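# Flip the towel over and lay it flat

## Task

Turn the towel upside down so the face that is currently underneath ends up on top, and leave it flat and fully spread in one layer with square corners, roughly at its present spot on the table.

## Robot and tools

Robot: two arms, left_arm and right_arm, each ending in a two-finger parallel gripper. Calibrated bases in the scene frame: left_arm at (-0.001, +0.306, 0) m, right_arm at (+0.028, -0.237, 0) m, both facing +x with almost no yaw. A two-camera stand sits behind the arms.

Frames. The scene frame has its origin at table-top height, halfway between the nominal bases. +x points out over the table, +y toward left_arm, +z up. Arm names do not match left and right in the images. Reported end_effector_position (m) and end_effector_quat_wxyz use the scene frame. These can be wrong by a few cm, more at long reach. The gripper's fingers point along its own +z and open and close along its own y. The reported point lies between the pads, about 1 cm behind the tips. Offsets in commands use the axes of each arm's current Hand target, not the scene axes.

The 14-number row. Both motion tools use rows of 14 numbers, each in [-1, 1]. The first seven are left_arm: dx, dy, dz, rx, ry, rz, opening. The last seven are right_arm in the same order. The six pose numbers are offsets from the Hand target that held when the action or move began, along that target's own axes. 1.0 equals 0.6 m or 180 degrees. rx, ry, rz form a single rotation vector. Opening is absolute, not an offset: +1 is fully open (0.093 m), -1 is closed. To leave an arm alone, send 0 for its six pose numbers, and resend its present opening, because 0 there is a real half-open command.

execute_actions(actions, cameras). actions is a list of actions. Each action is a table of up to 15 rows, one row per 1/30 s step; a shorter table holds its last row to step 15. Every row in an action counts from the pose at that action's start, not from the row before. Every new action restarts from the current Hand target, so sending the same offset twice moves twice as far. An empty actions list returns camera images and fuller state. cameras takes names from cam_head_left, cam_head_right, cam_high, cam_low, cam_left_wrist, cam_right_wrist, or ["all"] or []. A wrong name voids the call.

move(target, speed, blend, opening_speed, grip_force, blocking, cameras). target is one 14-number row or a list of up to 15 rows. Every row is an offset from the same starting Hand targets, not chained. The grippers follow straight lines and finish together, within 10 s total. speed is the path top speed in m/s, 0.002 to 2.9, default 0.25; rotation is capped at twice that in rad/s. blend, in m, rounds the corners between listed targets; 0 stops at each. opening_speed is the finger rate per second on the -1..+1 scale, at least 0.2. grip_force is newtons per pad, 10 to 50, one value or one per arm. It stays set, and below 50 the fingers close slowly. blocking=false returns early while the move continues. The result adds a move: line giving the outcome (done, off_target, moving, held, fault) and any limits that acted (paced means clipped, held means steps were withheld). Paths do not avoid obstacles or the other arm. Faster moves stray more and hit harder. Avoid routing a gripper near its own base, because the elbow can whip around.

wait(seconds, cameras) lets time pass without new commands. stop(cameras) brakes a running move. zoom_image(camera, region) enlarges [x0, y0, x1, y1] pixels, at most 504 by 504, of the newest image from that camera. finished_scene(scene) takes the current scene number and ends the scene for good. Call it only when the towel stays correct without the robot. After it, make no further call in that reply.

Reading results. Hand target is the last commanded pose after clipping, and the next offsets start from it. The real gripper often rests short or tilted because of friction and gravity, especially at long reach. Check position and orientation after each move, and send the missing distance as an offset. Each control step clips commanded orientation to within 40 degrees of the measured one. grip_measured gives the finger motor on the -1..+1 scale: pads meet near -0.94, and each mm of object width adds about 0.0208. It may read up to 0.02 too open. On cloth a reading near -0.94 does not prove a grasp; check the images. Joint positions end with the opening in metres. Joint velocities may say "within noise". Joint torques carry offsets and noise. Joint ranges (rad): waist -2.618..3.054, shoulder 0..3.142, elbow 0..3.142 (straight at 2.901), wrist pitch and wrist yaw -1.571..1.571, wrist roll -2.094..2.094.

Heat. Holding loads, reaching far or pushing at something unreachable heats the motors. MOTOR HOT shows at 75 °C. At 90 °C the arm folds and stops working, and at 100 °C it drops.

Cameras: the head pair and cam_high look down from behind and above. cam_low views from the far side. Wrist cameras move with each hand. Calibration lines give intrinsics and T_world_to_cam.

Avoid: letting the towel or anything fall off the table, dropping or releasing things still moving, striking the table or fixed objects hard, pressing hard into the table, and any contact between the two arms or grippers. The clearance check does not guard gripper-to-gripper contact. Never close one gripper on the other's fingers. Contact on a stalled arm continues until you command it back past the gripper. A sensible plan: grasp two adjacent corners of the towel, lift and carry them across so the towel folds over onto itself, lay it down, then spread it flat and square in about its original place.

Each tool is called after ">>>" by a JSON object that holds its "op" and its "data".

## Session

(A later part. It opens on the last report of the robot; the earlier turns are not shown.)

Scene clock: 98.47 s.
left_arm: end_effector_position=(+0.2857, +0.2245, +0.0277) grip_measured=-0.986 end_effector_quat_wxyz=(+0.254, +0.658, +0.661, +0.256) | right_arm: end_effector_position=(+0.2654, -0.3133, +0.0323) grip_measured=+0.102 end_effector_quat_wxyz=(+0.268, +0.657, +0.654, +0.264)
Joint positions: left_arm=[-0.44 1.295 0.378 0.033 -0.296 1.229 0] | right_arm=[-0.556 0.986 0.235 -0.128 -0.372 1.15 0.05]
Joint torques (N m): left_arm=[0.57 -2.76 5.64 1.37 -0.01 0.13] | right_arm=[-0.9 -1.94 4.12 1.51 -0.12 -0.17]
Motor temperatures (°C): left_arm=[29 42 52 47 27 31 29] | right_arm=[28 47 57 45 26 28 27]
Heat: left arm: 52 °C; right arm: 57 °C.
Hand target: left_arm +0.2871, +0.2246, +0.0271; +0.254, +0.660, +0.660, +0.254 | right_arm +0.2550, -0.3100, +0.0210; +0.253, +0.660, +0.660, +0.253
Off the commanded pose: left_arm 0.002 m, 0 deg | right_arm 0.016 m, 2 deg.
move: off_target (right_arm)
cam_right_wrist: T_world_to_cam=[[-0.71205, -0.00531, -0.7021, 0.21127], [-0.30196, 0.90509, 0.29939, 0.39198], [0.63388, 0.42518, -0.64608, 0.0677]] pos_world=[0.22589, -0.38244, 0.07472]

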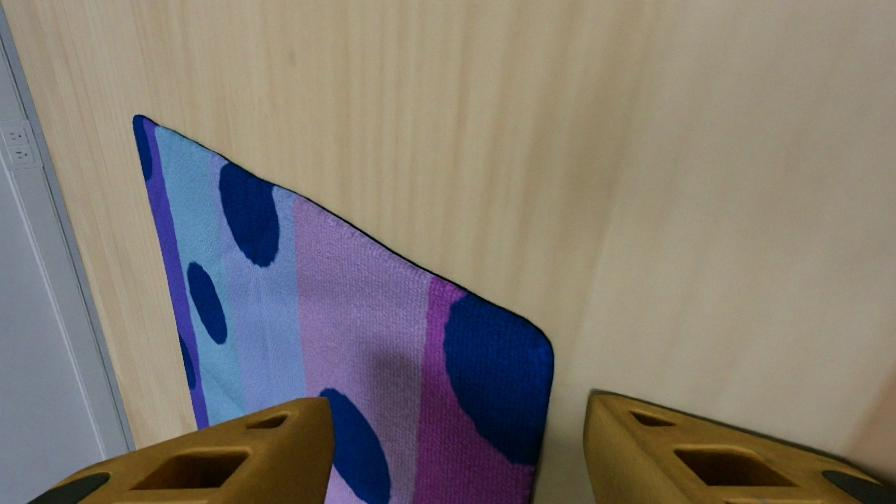

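>>> {"op": "move", "data": {"target": [[0, 0, 0, 0, 0, 0, -1.0, 0, 0.0144, -0.0409, 0.0333, 0, 0, 0.1], [0, 0, 0, 0, 0, 0, -1.0, 0, -0.0029, -0.0093, 0.0333, 0, 0, 0.1]], "speed": 0.06, "blend": 0.003, "cameras": ["cam_right_wrist"]}}

Scene clock: 105.27 s.
left_arm: end_effector_position=(+0.2857, +0.2245, +0.0277) grip_measured=-0.986 end_effector_quat_wxyz=(+0.254, +0.658, +0.661, +0.256) | right_arm: end_effector_position=(+0.2413, -0.3041, +0.0282) grip_measured=+0.102 end_effector_quat_wxyz=(+0.202, +0.680, +0.667, +0.226)
Joint positions: left_arm=[-0.44 1.295 0.378 0.033 -0.296 1.229 0] | right_arm=[-0.55 0.952 0.308 -0.398 -0.333 1.128 0.05]
Joint torques (N m): left_arm=[0.55 -2.81 5.7 1.37 -0.04 0.12] | right_arm=[0.83 1.78 5.52 2.27 0.12 -0.04]
Motor temperatures (°C): left_arm=[29 41 52 47 27 31 29] | right_arm=[28 47 56 45 26 28 27]
Heat: left arm: 52 °C; right arm: 56 °C.
Hand target: left_arm +0.2871, +0.2246, +0.0271; +0.254, +0.660, +0.660, +0.254 | right_arm +0.2500, -0.3100, +0.0239; +0.219, +0.672, +0.673, +0.218
Off the commanded pose: left_arm 0.002 m, 0 deg | right_arm 0.011 m, 2 deg.
move: off_target (right_arm)
cam_right_wrist: T_world_to_cam=[[-0.81164, 0.02187, -0.58375, 0.22026], [-0.25013, 0.89004, 0.38114, 0.35819], [0.52789, 0.45536, -0.71692, 0.11314]] pos_world=[0.20864, -0.37514, 0.07317]

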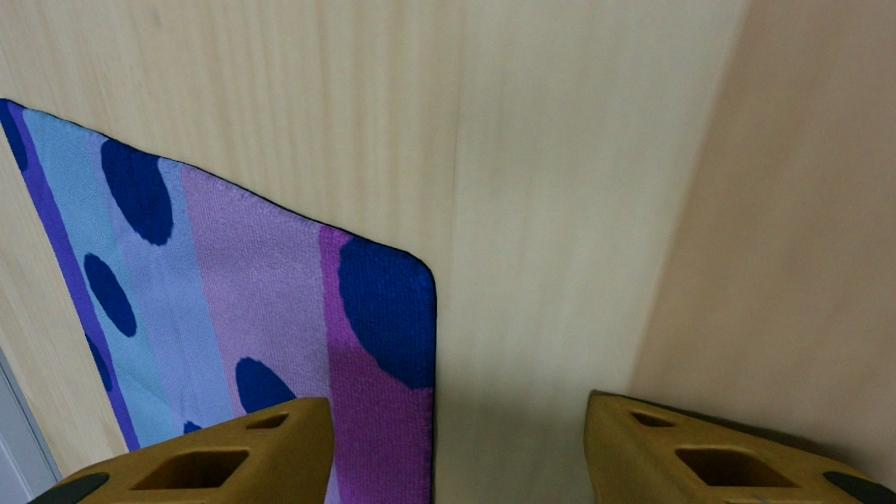

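>>> {"op": "move", "data": {"target": [[0, 0, 0, 0, 0, 0, -1.0, -0.0167, 0.0005, -0.0120, 0, 0, 0, 0.1], [0, 0, 0, 0, 0, 0, -1.0, -0.0167, -0.0054, -0.0039, 0, 0, 0, 0.1]], "speed": 0.06, "cameras": ["cam_right_wrist"]}}

Scene clock: 108.70 s.
left_arm: end_effector_position=(+0.2857, +0.2245, +0.0277) grip_measured=-0.986 end_effector_quat_wxyz=(+0.254, +0.658, +0.661, +0.256) | right_arm: end_effector_position=(+0.2402, -0.3065, +0.0282) grip_measured=+0.102 end_effector_quat_wxyz=(+0.194, +0.678, +0.667, +0.239)
Joint positions: left_arm=[-0.44 1.295 0.378 0.033 -0.296 1.229 0] | right_arm=[-0.603 0.977 0.317 -0.406 -0.388 1.082 0.05]
Joint torques (N m): left_arm=[0.53 -2.71 5.68 1.37 -0.05 0.13] | right_arm=[-0.77 1.03 5.78 2.12 0.29 -0.24]
Motor temperatures (°C): left_arm=[29 41 51 47 27 31 29] | right_arm=[28 46 56 46 26 28 27]
Heat: left arm: 51 °C; right arm: 56 °C.
Hand target: left_arm +0.2871, +0.2246, +0.0271; +0.254, +0.660, +0.660, +0.254 | right_arm +0.2461, -0.3200, +0.0240; +0.219, +0.672, +0.673, +0.219
Off the commanded pose: left_arm 0.002 m, 0 deg | right_arm 0.015 m, 4 deg.
move: off_target (right_arm)
cam_right_wrist: T_world_to_cam=[[-0.80717, 0.02801, -0.58965, 0.2205], [-0.26382, 0.87646, 0.40277, 0.35863], [0.52809, 0.48066, -0.70006, 0.12201]] pos_world=[0.20816, -0.37915, 0.07099]

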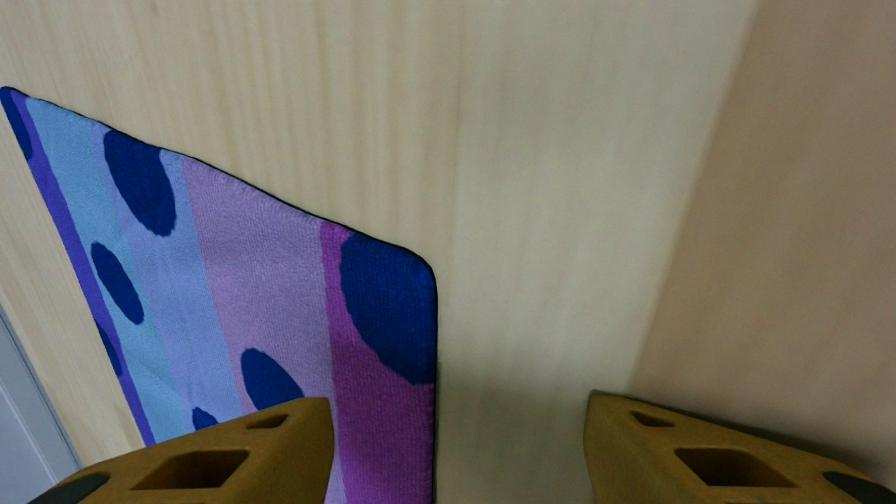

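>>> {"op": "move", "data": {"target": [[0, 0, 0, 0, 0, 0, -1.0, 0, 0.0196, -0.0270, 0, 0, 0, 0.1], [0, 0, 0, 0, 0, 0, -1.0, 0, 0.0, 0.0, 0, 0, 0, 0.1]], "speed": 0.06, "cameras": ["cam_right_wrist"]}}

Scene clock: 111.27 s.
left_arm: end_effector_position=(+0.2857, +0.2245, +0.0277) grip_measured=-0.986 end_effector_quat_wxyz=(+0.254, +0.658, +0.661, +0.256) | right_arm: end_effector_position=(+0.2445, -0.3150, +0.0296) grip_measured=+0.102 end_effector_quat_wxyz=(+0.206, +0.677, +0.669, +0.226)
Joint positions: left_arm=[-0.44 1.295 0.378 0.033 -0.296 1.229 0] | right_arm=[-0.603 1.002 0.332 -0.38 -0.359 1.073 0.05]
Joint torques (N m): left_arm=[0.61 -2.88 5.65 1.38 -0.05 0.15] | right_arm=[-0.66 -0.46 4.4 2 -0.01 -0.14]
Motor temperatures (°C): left_arm=[29 41 51 47 27 31 29] | right_arm=[28 46 56 46 26 28 27]
Heat: left arm: 51 °C; right arm: 56 °C.
Hand target: left_arm +0.2871, +0.2246, +0.0271; +0.254, +0.660, +0.660, +0.254 | right_arm +0.2460, -0.3200, +0.0240; +0.219, +0.672, +0.673, +0.219
Off the commanded pose: left_arm 0.002 m, 0 deg | right_arm 0.008 m, 2 deg.
move: done
cam_right_wrist: T_world_to_cam=[[-0.80807, 0.01308, -0.58895, 0.22043], [-0.25712, 0.89167, 0.37259, 0.37064], [0.53002, 0.45251, -0.71716, 0.11596]] pos_world=[0.21196, -0.38585, 0.07489]

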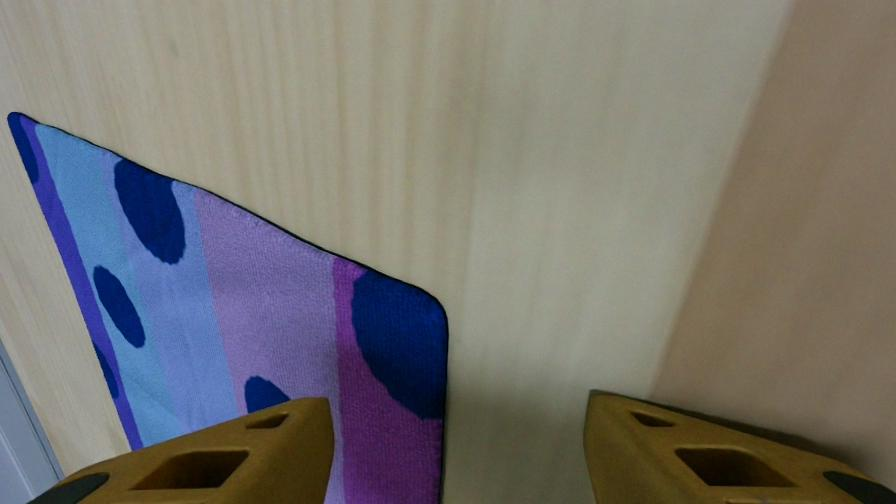

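>>> {"op": "move", "data": {"target": [0, 0, 0, 0, 0, 0, -1.0, 0, 0.0682, 0.0537, 0, 0, 0, 0.1], "speed": 0.05, "cameras": ["cam_right_wrist", "cam_low"]}}

Scene clock: 114.17 s.
left_arm: end_effector_position=(+0.2857, +0.2243, +0.0277) grip_measured=-0.986 end_effector_quat_wxyz=(+0.254, +0.658, +0.661, +0.256) | right_arm: end_effector_position=(+0.2944, -0.3177, +0.0297) grip_measured=+0.102 end_effector_quat_wxyz=(+0.216, +0.669, +0.673, +0.228)
Joint positions: left_arm=[-0.44 1.295 0.378 0.033 -0.295 1.229 0] | right_arm=[-0.464 1.234 0.425 -0.184 -0.288 1.184 0.05]
Joint torques (N m): left_arm=[0.55 -2.88 5.64 1.38 -0.04 0.14] | right_arm=[0.79 -0.01 5.49 2.01 0.16 0.12]
Motor temperatures (°C): left_arm=[29 41 51 47 27 31 29] | right_arm=[28 46 55 46 26 28 27]
Heat: left arm: 51 °C; right arm: 55 °C.
Hand target: left_arm +0.2871, +0.2246, +0.0271; +0.254, +0.660, +0.660, +0.254 | right_arm +0.2981, -0.3200, +0.0220; +0.219, +0.672, +0.673, +0.219
Off the commanded pose: left_arm 0.002 m, 0 deg | right_arm 0.009 m, 1 deg.
move: done
cam_right_wrist: T_world_to_cam=[[-0.79791, -0.0061, -0.60275, 0.25221], [-0.27393, 0.8944, 0.35358, 0.39224], [0.53694, 0.44723, -0.71532, 0.08694]] pos_world=[0.262, -0.38816, 0.07552]
Images, in order (width x height): cam_low 504x504, cam_right_wrist 896x504.

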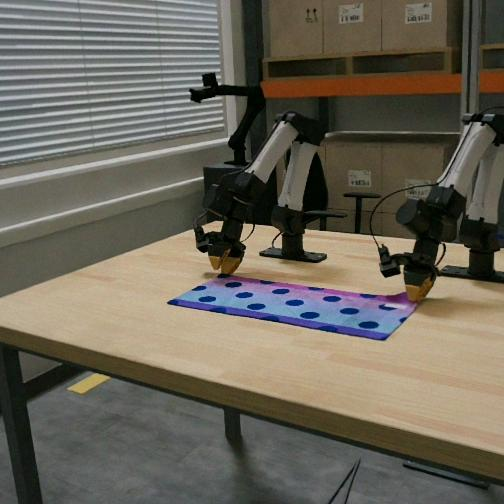

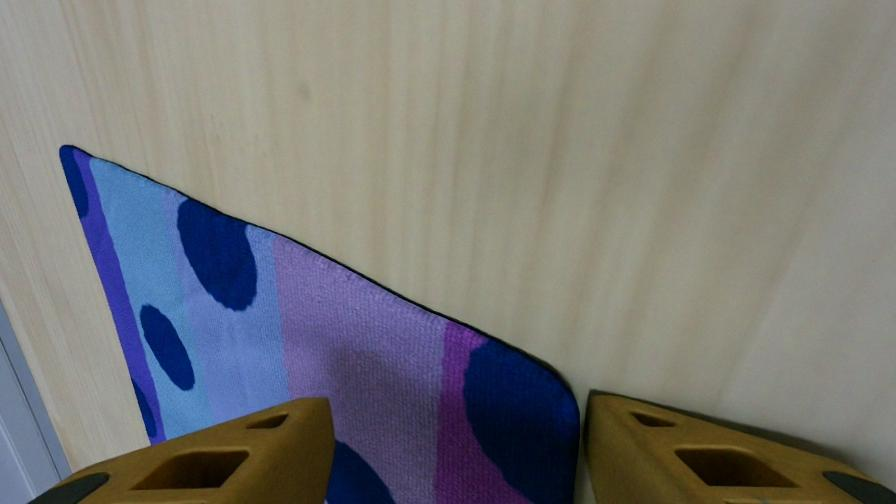

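>>> {"op": "zoom_image", "data": {"camera": "cam_right_wrist", "region": [440, 330, 740, 504]}}

>>> {"op": "zoom_image", "data": {"camera": "cam_low", "region": [160, 220, 300, 330]}}

Scaled by 1.680 from the camera's image (finer frame: 1280x720).

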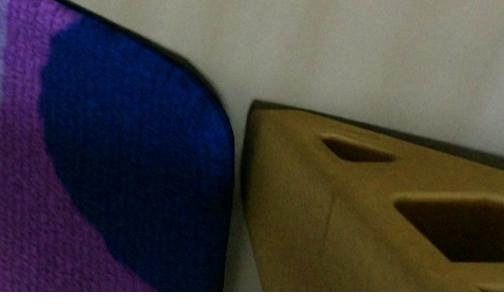

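Scaled by 3.600 from the camera's image (finer frame: 720x720).

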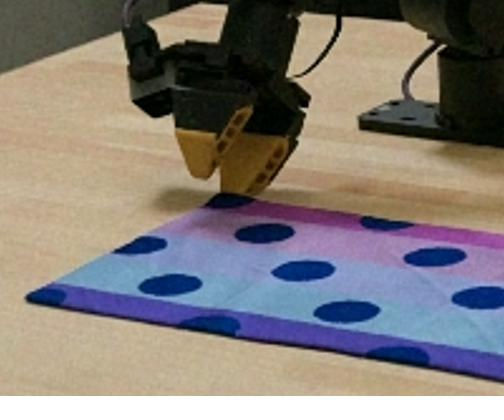

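>>> {"op": "move", "data": {"target": [[0, 0, 0, 0, 0, 0, -1.0, 0, 0.0061, -0.0368, 0, 0, 0, 0.1], [0, 0, 0, 0, 0, 0, -1.0, 0, -0.0422, -0.0554, -0.0333, 0, 0, 0.1], [0, 0, 0, 0, 0, 0, -1.0, 0, -0.0539, -0.0392, -0.0333, 0, 0, 0.1]], "speed": 0.08, "blend": 0.005, "cameras": ["cam_right_wrist"]}}

Scene clock: 121.13 s.
left_arm: end_effector_position=(+0.2857, +0.2243, +0.0277) grip_measured=-0.986 end_effector_quat_wxyz=(+0.254, +0.658, +0.661, +0.256) | right_arm: end_effector_position=(+0.2620, -0.3214, +0.0321) grip_measured=+0.102 end_effector_quat_wxyz=(+0.260, +0.661, +0.655, +0.259)
Joint positions: left_arm=[-0.44 1.295 0.378 0.033 -0.295 1.229 0] | right_arm=[-0.609 1.014 0.261 -0.164 -0.399 1.105 0.05]
Joint torques (N m): left_arm=[0.54 -2.73 5.68 1.38 -0.05 0.13] | right_arm=[-0.64 -0.16 4.21 1.88 -0.15 -0.16]
Motor temperatures (°C): left_arm=[29 40 51 47 26 31 29] | right_arm=[28 46 55 46 26 28 27]
Heat: left arm: 51 °C; right arm: 55 °C.
Hand target: left_arm +0.2871, +0.2246, +0.0271; +0.254, +0.660, +0.660, +0.254 | right_arm +0.2581, -0.3200, +0.0220; +0.254, +0.660, +0.660, +0.254
Off the commanded pose: left_arm 0.002 m, 0 deg | right_arm 0.011 m, 1 deg.
move: off_target (right_arm)
cam_right_wrist: T_world_to_cam=[[-0.72557, 0.00137, -0.68815, 0.21397], [-0.2931, 0.90414, 0.31083, 0.39532], [0.62261, 0.42723, -0.65562, 0.07704]] pos_world=[0.22315, -0.39063, 0.07487]

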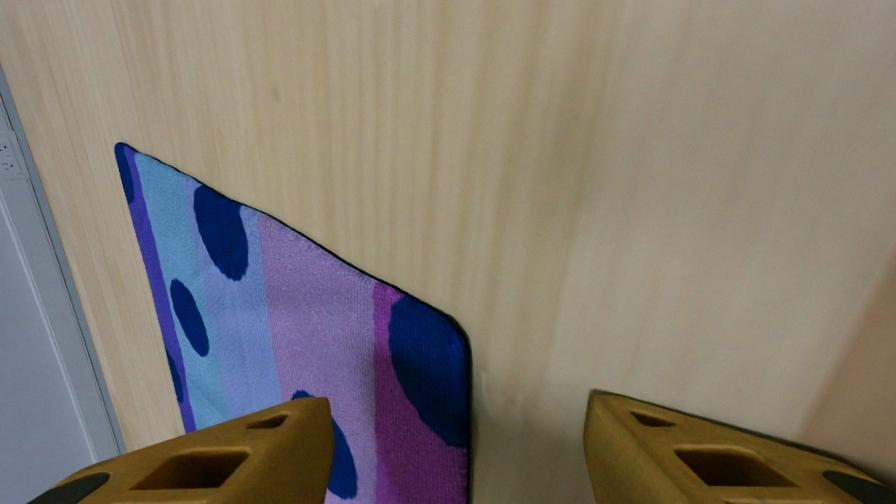

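>>> {"op": "move", "data": {"target": [0, 0, 0, 0, 0, 0, -1.0, 0.01, 0.0732, 0.0681, 0, 0, 0, 0.1], "speed": 0.15, "cameras": ["cam_right_wrist"]}}

Scene clock: 123.57 s.
left_arm: end_effector_position=(+0.2857, +0.2243, +0.0277) grip_measured=-0.986 end_effector_quat_wxyz=(+0.254, +0.658, +0.661, +0.256) | right_arm: end_effector_position=(+0.3187, -0.3138, +0.0322) grip_measured=+0.102 end_effector_quat_wxyz=(+0.264, +0.651, +0.659, +0.269)
Joint positions: left_arm=[-0.44 1.295 0.378 0.033 -0.295 1.229 0] | right_arm=[-0.424 1.282 0.363 0.069 -0.304 1.247 0.05]
Joint torques (N m): left_arm=[0.62 -2.8 5.72 1.38 -0.05 0.12] | right_arm=[0.96 0.01 5.97 1.82 0.24 0.09]
Heat: left arm: 51 °C; right arm: 54 °C.
Hand target: left_arm +0.2871, +0.2246, +0.0271; +0.254, +0.660, +0.660, +0.254 | right_arm +0.3181, -0.3140, +0.0211; +0.254, +0.660, +0.660, +0.253
Off the commanded pose: left_arm 0.002 m, 0 deg | right_arm 0.011 m, 2 deg.
move: off_target (right_arm)
cam_right_wrist: T_world_to_cam=[[-0.71015, -0.01414, -0.70391, 0.24587], [-0.31997, 0.89707, 0.30478, 0.41164], [0.62714, 0.44167, -0.64158, 0.04117]] pos_world=[0.2805, -0.38398, 0.07403]

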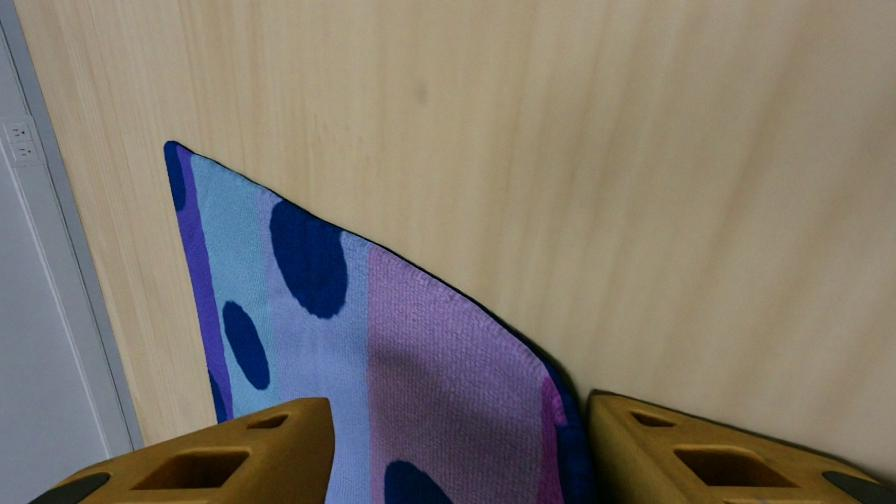

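>>> {"op": "zoom_image", "data": {"camera": "cam_right_wrist", "region": [440, 330, 740, 504]}}

>>> {"op": "execute_actions", "data": {"actions": [], "cameras": ["cam_low", "cam_high"]}}

>>> {"op": "zoom_image", "data": {"camera": "cam_low", "region": [160, 220, 300, 330]}}

Scaled by 1.680 from the camera's image (finer frame: 1280x720).

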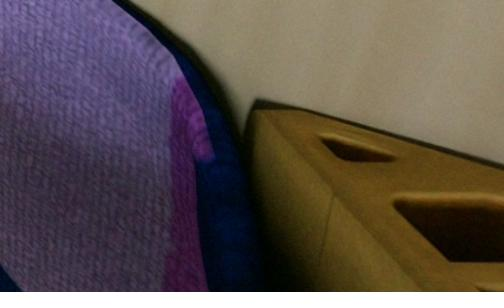

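Scene clock: 124.30 s.
left_arm: end_effector_position=(+0.2857, +0.2243, +0.0277) grip_measured=-0.986 end_effector_quat_wxyz=(+0.254, +0.658, +0.661, +0.256) | right_arm: end_effector_position=(+0.3187, -0.3138, +0.0322) grip_measured=+0.102 end_effector_quat_wxyz=(+0.264, +0.651, +0.659, +0.269)
Joint positions: left_arm=[-0.44 1.295 0.378 0.033 -0.295 1.229 0] | right_arm=[-0.424 1.282 0.363 0.069 -0.304 1.247 0.05]
Joint velocities: within noise
Joint torques (N m): left_arm=[0.55 -2.76 5.71 1.38 -0.07 0.14] | right_arm=[0.96 -0.03 5.96 1.82 0.24 0.11]
Motor temperatures (°C): left_arm=[29 40 51 47 26 31 29] | right_arm=[28 46 54 46 26 27 27]
Heat: left arm: 51 °C; right arm: 54 °C.
Hand target: left_arm +0.2871, +0.2246, +0.0271; +0.254, +0.660, +0.660, +0.254 | right_arm +0.3181, -0.3140, +0.0211; +0.254, +0.660, +0.660, +0.253
Tool commands: left_gripper/opening=-1.0 right_gripper/opening=+0.1
Off the commanded pose: left_arm 0.002 m, 0 deg | right_arm 0.011 m, 2 deg.
Images, in order (width x height): cam_high 504x504, cam_low 504x504.

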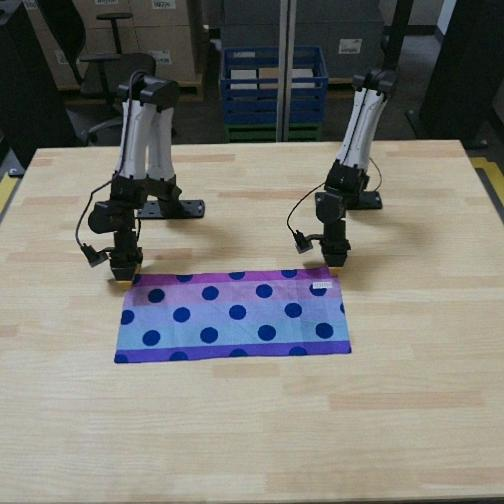

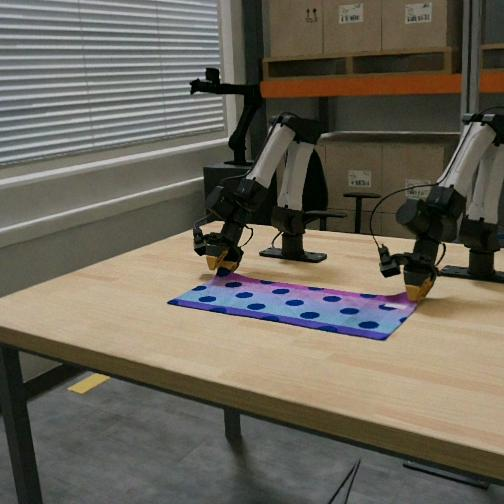

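Scaled by 3.600 from the camera's image (finer frame: 720x720).

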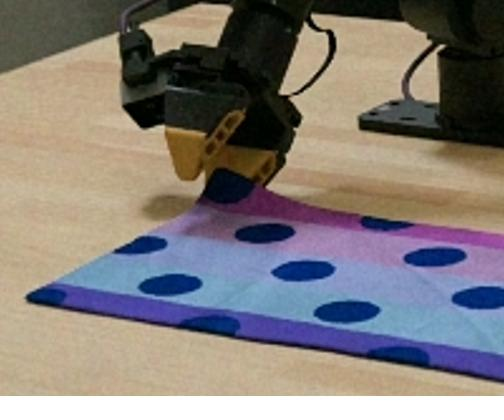

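>>> {"op": "move", "data": {"target": [0, 0, 0, 0, 0, 0, -1.0, 0, 0, 0, 0, 0, 0, -1.0], "opening_speed": 0.8, "cameras": ["cam_right_wrist", "cam_low"]}}

>>> {"op": "zoom_image", "data": {"camera": "cam_low", "region": [160, 220, 300, 330]}}

Scene clock: 126.87 s.
left_arm: end_effector_position=(+0.2857, +0.2243, +0.0277) grip_measured=-0.986 end_effector_quat_wxyz=(+0.254, +0.658, +0.661, +0.256) | right_arm: end_effector_position=(+0.3172, -0.3134, +0.0225) grip_measured=-0.974 end_effector_quat_wxyz=(+0.254, +0.656, +0.662, +0.258)
Joint positions: left_arm=[-0.44 1.295 0.378 0.033 -0.295 1.229 0] | right_arm=[-0.413 1.318 0.363 0.077 -0.284 1.248 0]
Joint torques (N m): left_arm=[0.57 -2.74 5.71 1.39 -0.06 0.13] | right_arm=[0.2 -2.89 5.89 1.75 0.04 0.12]
Heat: left arm: 51 °C; right arm: 54 °C.
Hand target: left_arm +0.2871, +0.2246, +0.0271; +0.254, +0.660, +0.660, +0.254 | right_arm +0.3181, -0.3140, +0.0211; +0.254, +0.660, +0.660, +0.253
Off the commanded pose: left_arm 0.002 m, 0 deg | right_arm 0.002 m, 1 deg.
move: done
cam_right_wrist: T_world_to_cam=[[-0.73262, -0.01293, -0.68051, 0.24502], [-0.30689, 0.89869, 0.31332, 0.40983], [0.60752, 0.43839, -0.66237, 0.04139]] pos_world=[0.28013, -0.38329, 0.06575]
Images, in order (width x height): cam_low 504x504, cam_right_wrist 896x504.

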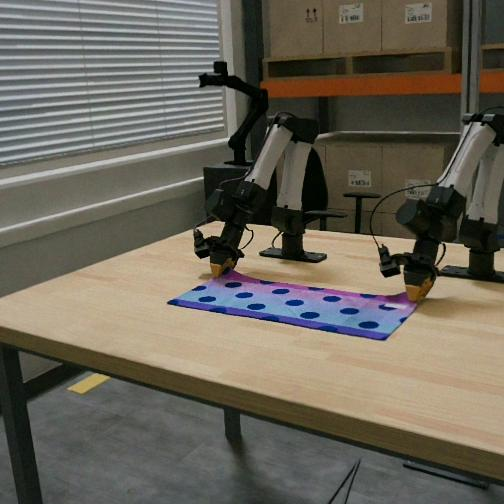

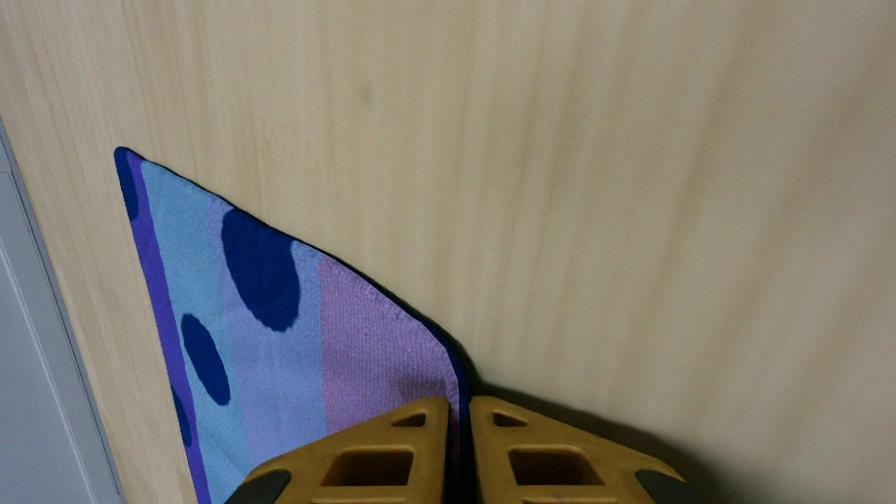

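Scaled by 3.600 from the camera's image (finer frame: 720x720).

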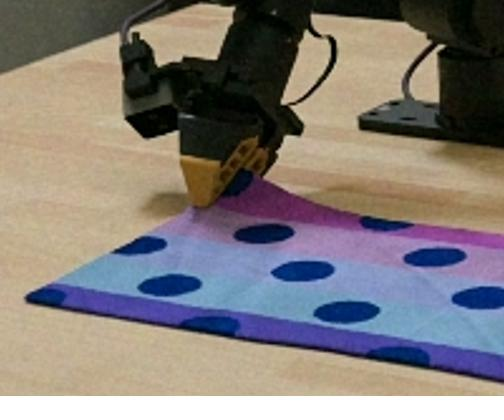

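>>> {"op": "move", "data": {"target": [0, 0.0590, -0.0655, 0, 0, 0, -1.0, 0, 0.0274, -0.1076, 0, 0, 0, -1.0], "speed": 0.1, "cameras": ["all"]}}

Scene clock: 132.70 s.
left_arm: end_effector_position=(+0.2819, +0.2252, +0.0697) grip_measured=-0.986 end_effector_quat_wxyz=(+0.245, +0.663, +0.662, +0.250) | right_arm: end_effector_position=(+0.2756, -0.3077, +0.0584) grip_measured=-0.975 end_effector_quat_wxyz=(+0.225, +0.675, +0.660, +0.242)
Joint positions: left_arm=[-0.44 1.156 0.509 -0.261 -0.29 1.231 0] | right_arm=[-0.473 1.016 0.422 -0.366 -0.305 1.214 0]
Joint torques (N m): left_arm=[0.49 -3.81 7.9 1.21 -0.12 0.13] | right_arm=[-0.92 -3.88 10.14 1.61 -0.25 -0.11]
Heat: left arm: 51 °C; right arm: 54 °C.
Hand target: left_arm +0.2870, +0.2246, +0.0800; +0.254, +0.660, +0.660, +0.254 | right_arm +0.2871, -0.3139, +0.0800; +0.254, +0.660, +0.660, +0.254
Off the commanded pose: left_arm 0.011 m, 1 deg | right_arm 0.025 m, 4 deg.
move: off_target (left_arm, right_arm)
cam_left_wrist: T_world_to_cam=[[-0.75618, 0.0128, -0.65424, 0.25762], [-0.26114, 0.91084, 0.31965, -0.11278], [0.6, 0.41256, -0.68542, -0.12604]] pos_world=[0.24098, 0.15142, 0.11821]
cam_right_wrist: T_world_to_cam=[[-0.77608, 0.02191, -0.63025, 0.25874], [-0.26558, 0.8951, 0.35815, 0.36568], [0.57198, 0.44533, -0.68885, 0.10147]] pos_world=[0.23988, -0.37817, 0.102]

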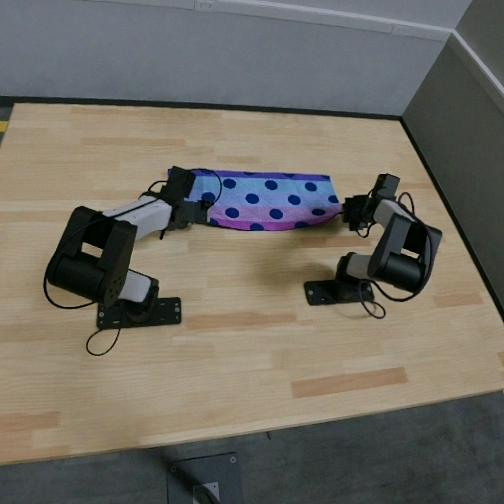

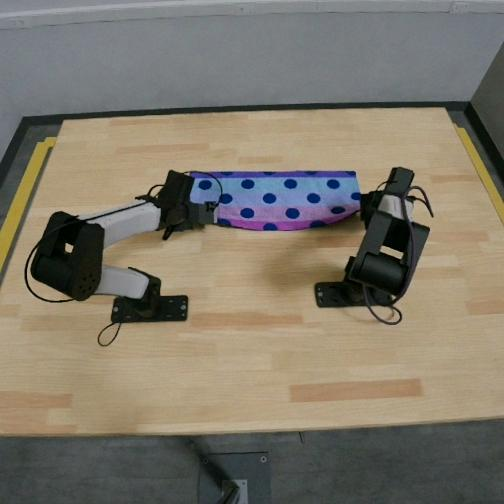

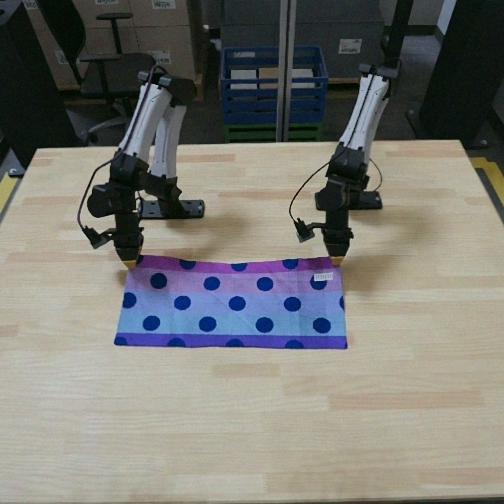

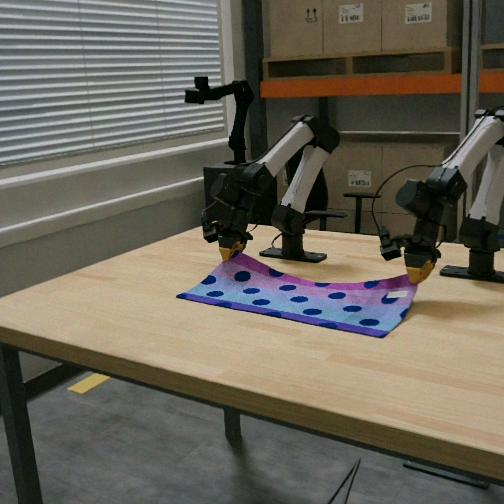

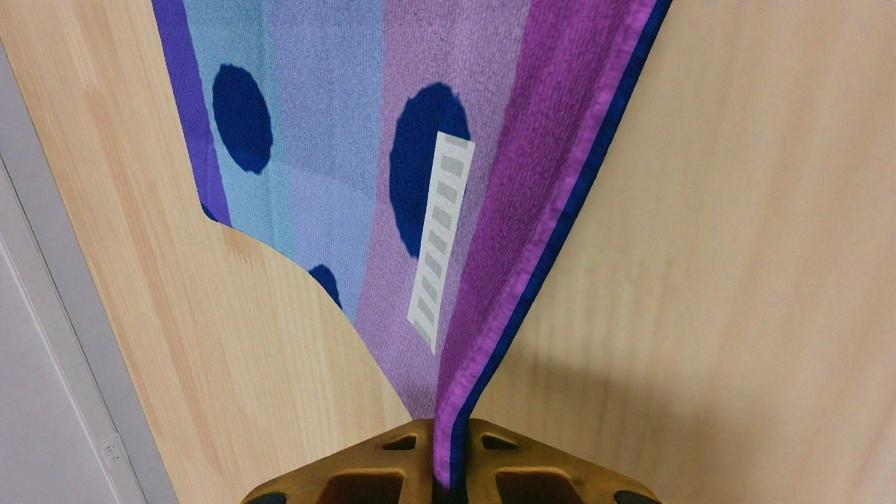

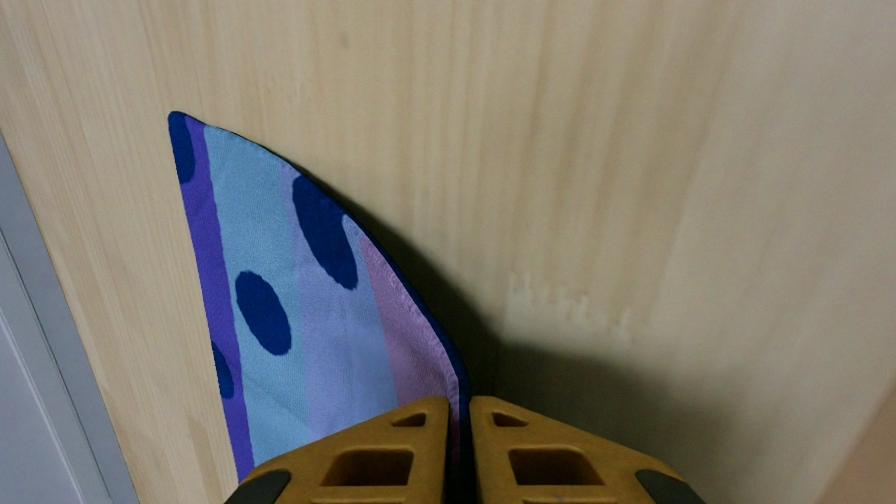

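>>> {"op": "move", "data": {"target": [0, 0.1722, -0.2710, 0, 0, 0, -1.0, 0, 0.1941, -0.2781, 0, 0, 0, -1.0], "speed": 0.12, "cameras": ["all"]}}

Scene clock: 136.70 s.
left_arm: end_effector_position=(+0.2535, +0.2236, +0.2623) grip_measured=-0.986 end_effector_quat_wxyz=(+0.250, +0.667, +0.657, +0.247) | right_arm: end_effector_position=(+0.2572, -0.3104, +0.2668) grip_measured=-0.975 end_effector_quat_wxyz=(+0.232, +0.672, +0.659, +0.248)
Joint positions: left_arm=[-0.509 1.056 1.243 -1.103 -0.319 1.183 0] | right_arm=[-0.554 1.008 1.265 -1.221 -0.357 1.146 0]
Joint torques (N m): left_arm=[-0.5 -1.73 7.87 1.23 -0.39 -0.03] | right_arm=[-0.96 -1.22 9.62 1.66 -0.25 -0.12]
Motor temperatures (°C): left_arm=[29 40 51 46 26 30 29] | right_arm=[28 45 55 45 26 27 28]
Heat: left arm: 51 °C; right arm: 55 °C.
Hand target: left_arm +0.2547, +0.2246, +0.2699; +0.254, +0.660, +0.660, +0.254 | right_arm +0.2619, -0.3138, +0.2820; +0.254, +0.660, +0.660, +0.254
Off the commanded pose: left_arm 0.008 m, 1 deg | right_arm 0.016 m, 3 deg.
move: off_target (right_arm)
cam_left_wrist: T_world_to_cam=[[-0.7537, 0.01952, -0.65693, 0.36059], [-0.24773, 0.91739, 0.31148, -0.18288], [0.60875, 0.39751, -0.6866, 0.02513]] pos_world=[0.21117, 0.15075, 0.31111]
cam_right_wrist: T_world_to_cam=[[-0.76431, 0.01828, -0.64459, 0.37552], [-0.27352, 0.89603, 0.34973, 0.29311], [0.58396, 0.44361, -0.67985, 0.25063]] pos_world=[0.22082, -0.38068, 0.30994]

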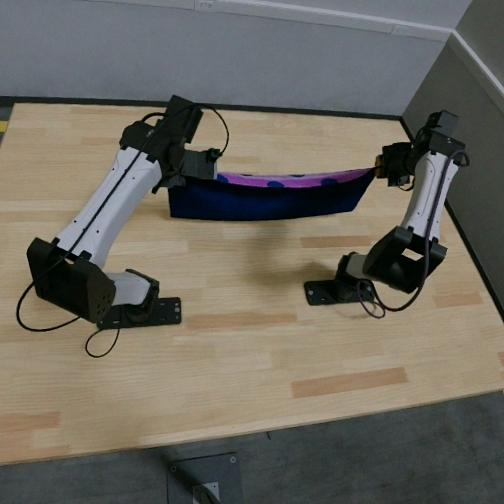

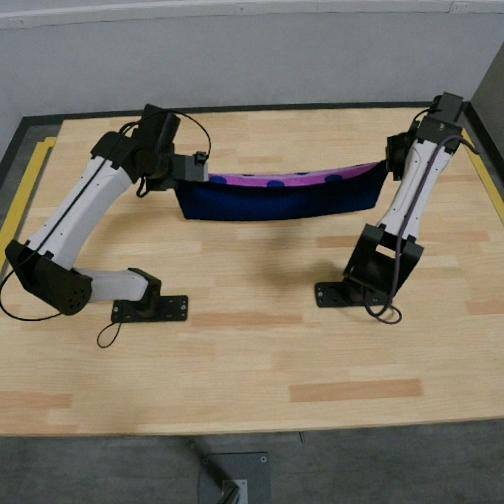

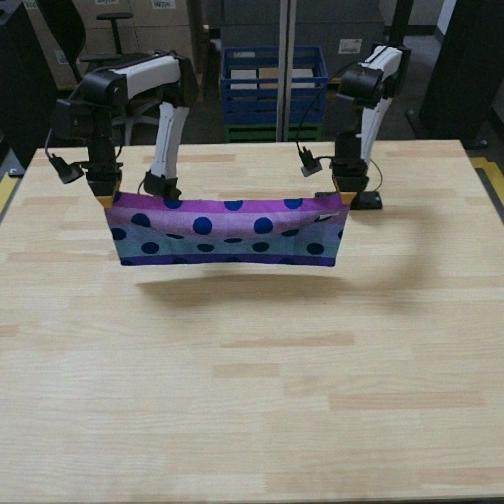

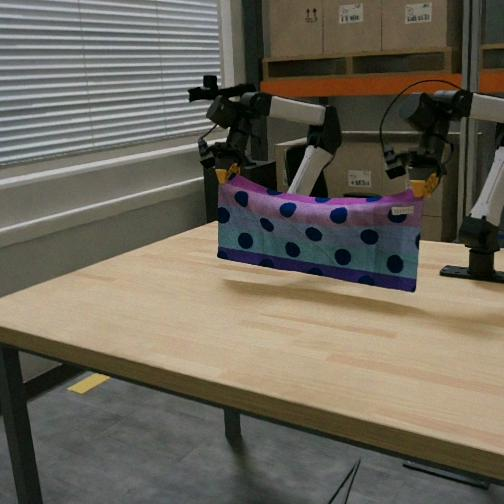

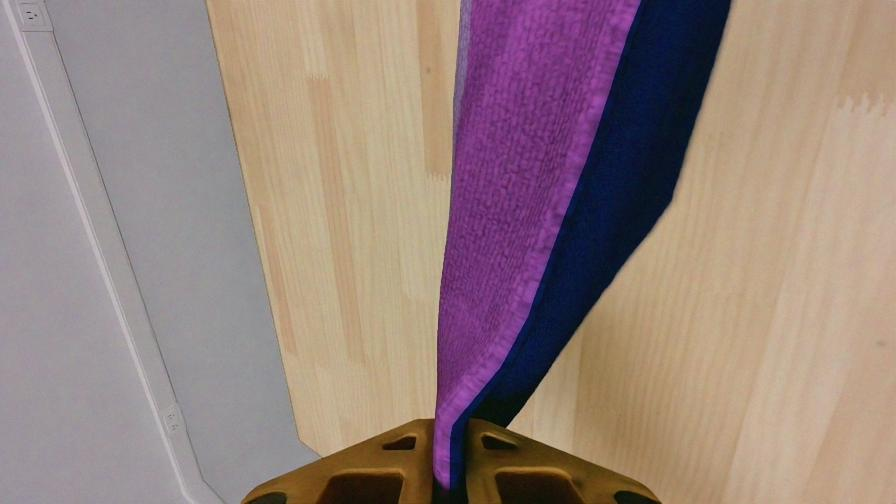

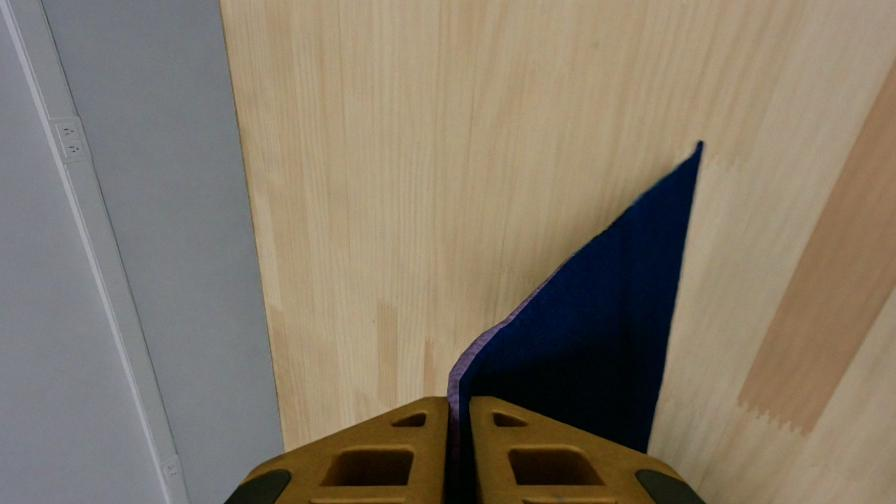

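>>> {"op": "zoom_image", "data": {"camera": "cam_low", "region": [190, 140, 450, 310]}}

>>> {"op": "zoom_image", "data": {"camera": "cam_high", "region": [80, 170, 380, 320]}}

Scaled by 1.938 from the camera's image (finer frame: 720x720).

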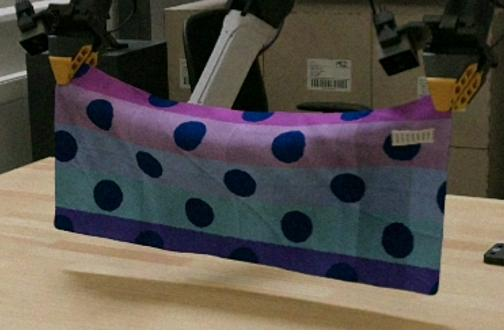

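Scaled by 1.680 from the camera's image (finer frame: 720x720).

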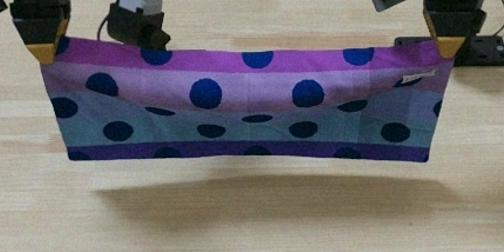

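>>> {"op": "move", "data": {"target": [0.0133, 0, 0, 0, 0, 0, -1.0, -0.0133, 0, 0, 0, 0, 0, -1.0], "speed": 0.05, "cameras": ["cam_low", "cam_high"]}}

>>> {"op": "zoom_image", "data": {"camera": "cam_low", "region": [190, 140, 450, 310]}}

>>> {"op": "zoom_image", "data": {"camera": "cam_high", "region": [80, 170, 380, 320]}}

Scene clock: 144.10 s.
left_arm: end_effector_position=(+0.2548, +0.2281, +0.2617) grip_measured=-0.986 end_effector_quat_wxyz=(+0.248, +0.664, +0.661, +0.246) | right_arm: end_effector_position=(+0.2567, -0.3163, +0.2666) grip_measured=-0.975 end_effector_quat_wxyz=(+0.229, +0.671, +0.659, +0.250)
Joint positions: left_arm=[-0.484 1.056 1.243 -1.103 -0.306 1.195 0] | right_arm=[-0.598 1.026 1.275 -1.232 -0.39 1.107 0]
Joint torques (N m): left_arm=[0.81 -3.11 7.19 1.28 -0.26 0.14] | right_arm=[-1.06 -1.25 9.68 1.68 -0.22 -0.14]
Motor temperatures (°C): left_arm=[29 39 52 46 26 30 29] | right_arm=[28 45 56 45 26 27 28]
Heat: left arm: 52 °C; right arm: 56 °C.
Hand target: left_arm +0.2547, +0.2326, +0.2699; +0.254, +0.660, +0.660, +0.254 | right_arm +0.2619, -0.3219, +0.2820; +0.254, +0.660, +0.660, +0.253
Off the commanded pose: left_arm 0.009 m, 1 deg | right_arm 0.017 m, 3 deg.
move: off_target (right_arm)
Images, in order (width x height): cam_high 504x504, cam_low 504x504.

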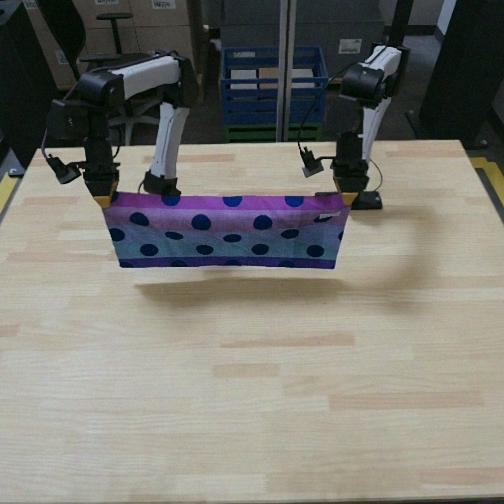

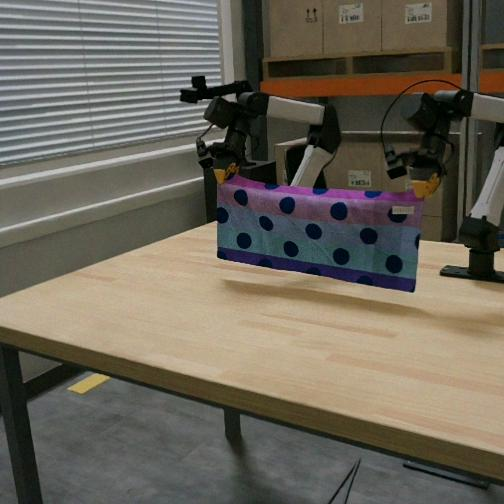

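Scaled by 1.938 from the camera's image (finer frame: 720x720).

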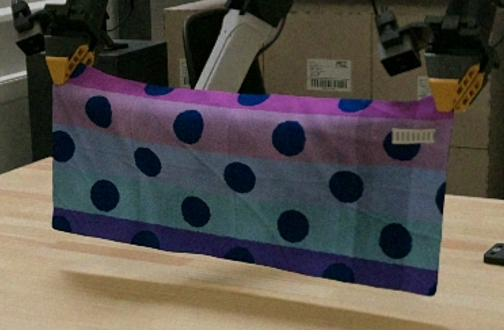

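Scaled by 1.680 from the camera's image (finer frame: 720x720).

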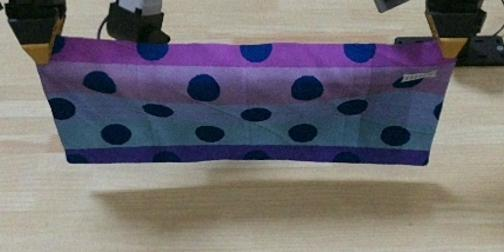

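>>> {"op": "move", "data": {"target": [0, -0.0481, 0.0282, 0.0111, 0, 0, -1.0, 0, -0.0577, 0.0310, 0, 0, 0, -1.0], "speed": 0.06, "cameras": ["cam_low", "cam_high", "cam_left_wrist", "cam_right_wrist"]}}

>>> {"op": "zoom_image", "data": {"camera": "cam_low", "region": [190, 150, 450, 320]}}

Scene clock: 147.03 s.
left_arm: end_effector_position=(+0.2439, +0.2318, +0.2348) grip_measured=-0.986 end_effector_quat_wxyz=(+0.234, +0.672, +0.662, +0.236) | right_arm: end_effector_position=(+0.2436, -0.3152, +0.2403) grip_measured=-0.975 end_effector_quat_wxyz=(+0.226, +0.671, +0.659, +0.253)
Joint positions: left_arm=[-0.485 1.006 1.13 -1.075 -0.296 1.194 0] | right_arm=[-0.654 0.952 1.136 -1.191 -0.427 1.057 0]
Joint torques (N m): left_arm=[-0.29 -2.7 5.79 1.38 -0.32 -0.06] | right_arm=[-1.14 -2.51 5.34 2.04 -0.19 -0.14]
Motor temperatures (°C): left_arm=[29 39 52 46 26 30 29] | right_arm=[28 45 56 45 26 27 28]
Heat: left arm: 52 °C; right arm: 56 °C.
Hand target: left_arm +0.2447, +0.2326, +0.2380; +0.242, +0.664, +0.665, +0.242 | right_arm +0.2486, -0.3219, +0.2449; +0.254, +0.660, +0.660, +0.253
Off the commanded pose: left_arm 0.003 m, 1 deg | right_arm 0.010 m, 3 deg.
move: off_target (right_arm)
cam_left_wrist: T_world_to_cam=[[-0.77949, 0.02255, -0.62601, 0.33356], [-0.23752, 0.91409, 0.32868, -0.19008], [0.57964, 0.40489, -0.70717, 0.01901]] pos_world=[0.20384, 0.15853, 0.28473]
cam_right_wrist: T_world_to_cam=[[-0.7647, 0.02226, -0.644, 0.34933], [-0.28014, 0.88853, 0.36336, 0.29883], [0.5803, 0.45827, -0.67323, 0.24665]] pos_world=[0.20772, -0.38633, 0.28244]
Images, in order (width x height): cam_high 504x504, cam_low 504x504, cam_left_wrist 896x504, cam_right_wrist 896x504.

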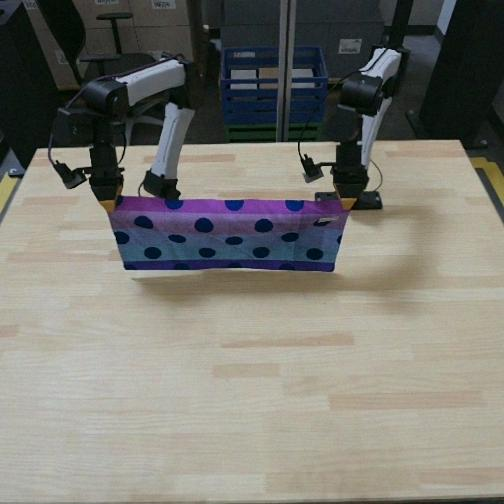

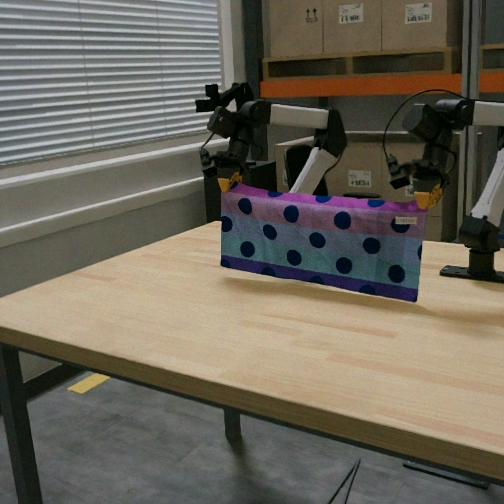

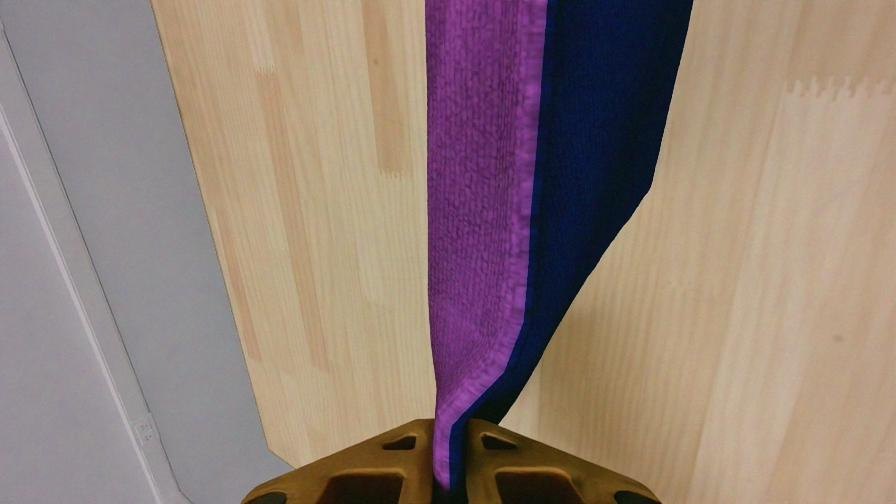

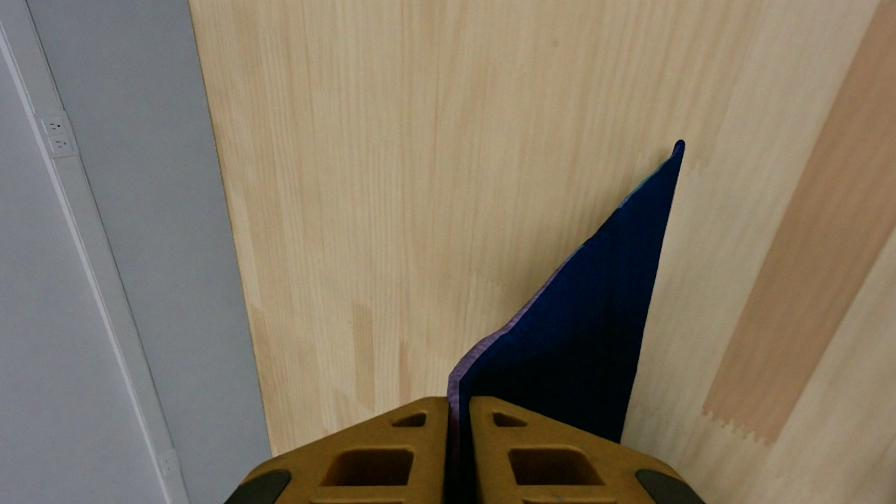

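Scaled by 1.938 from the camera's image (finer frame: 720x720).

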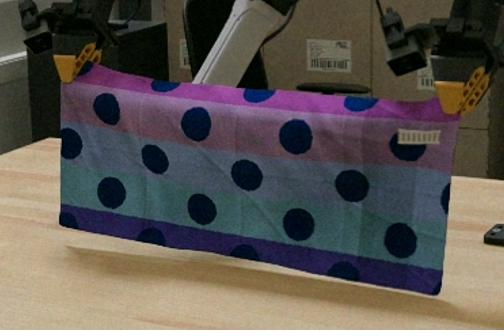

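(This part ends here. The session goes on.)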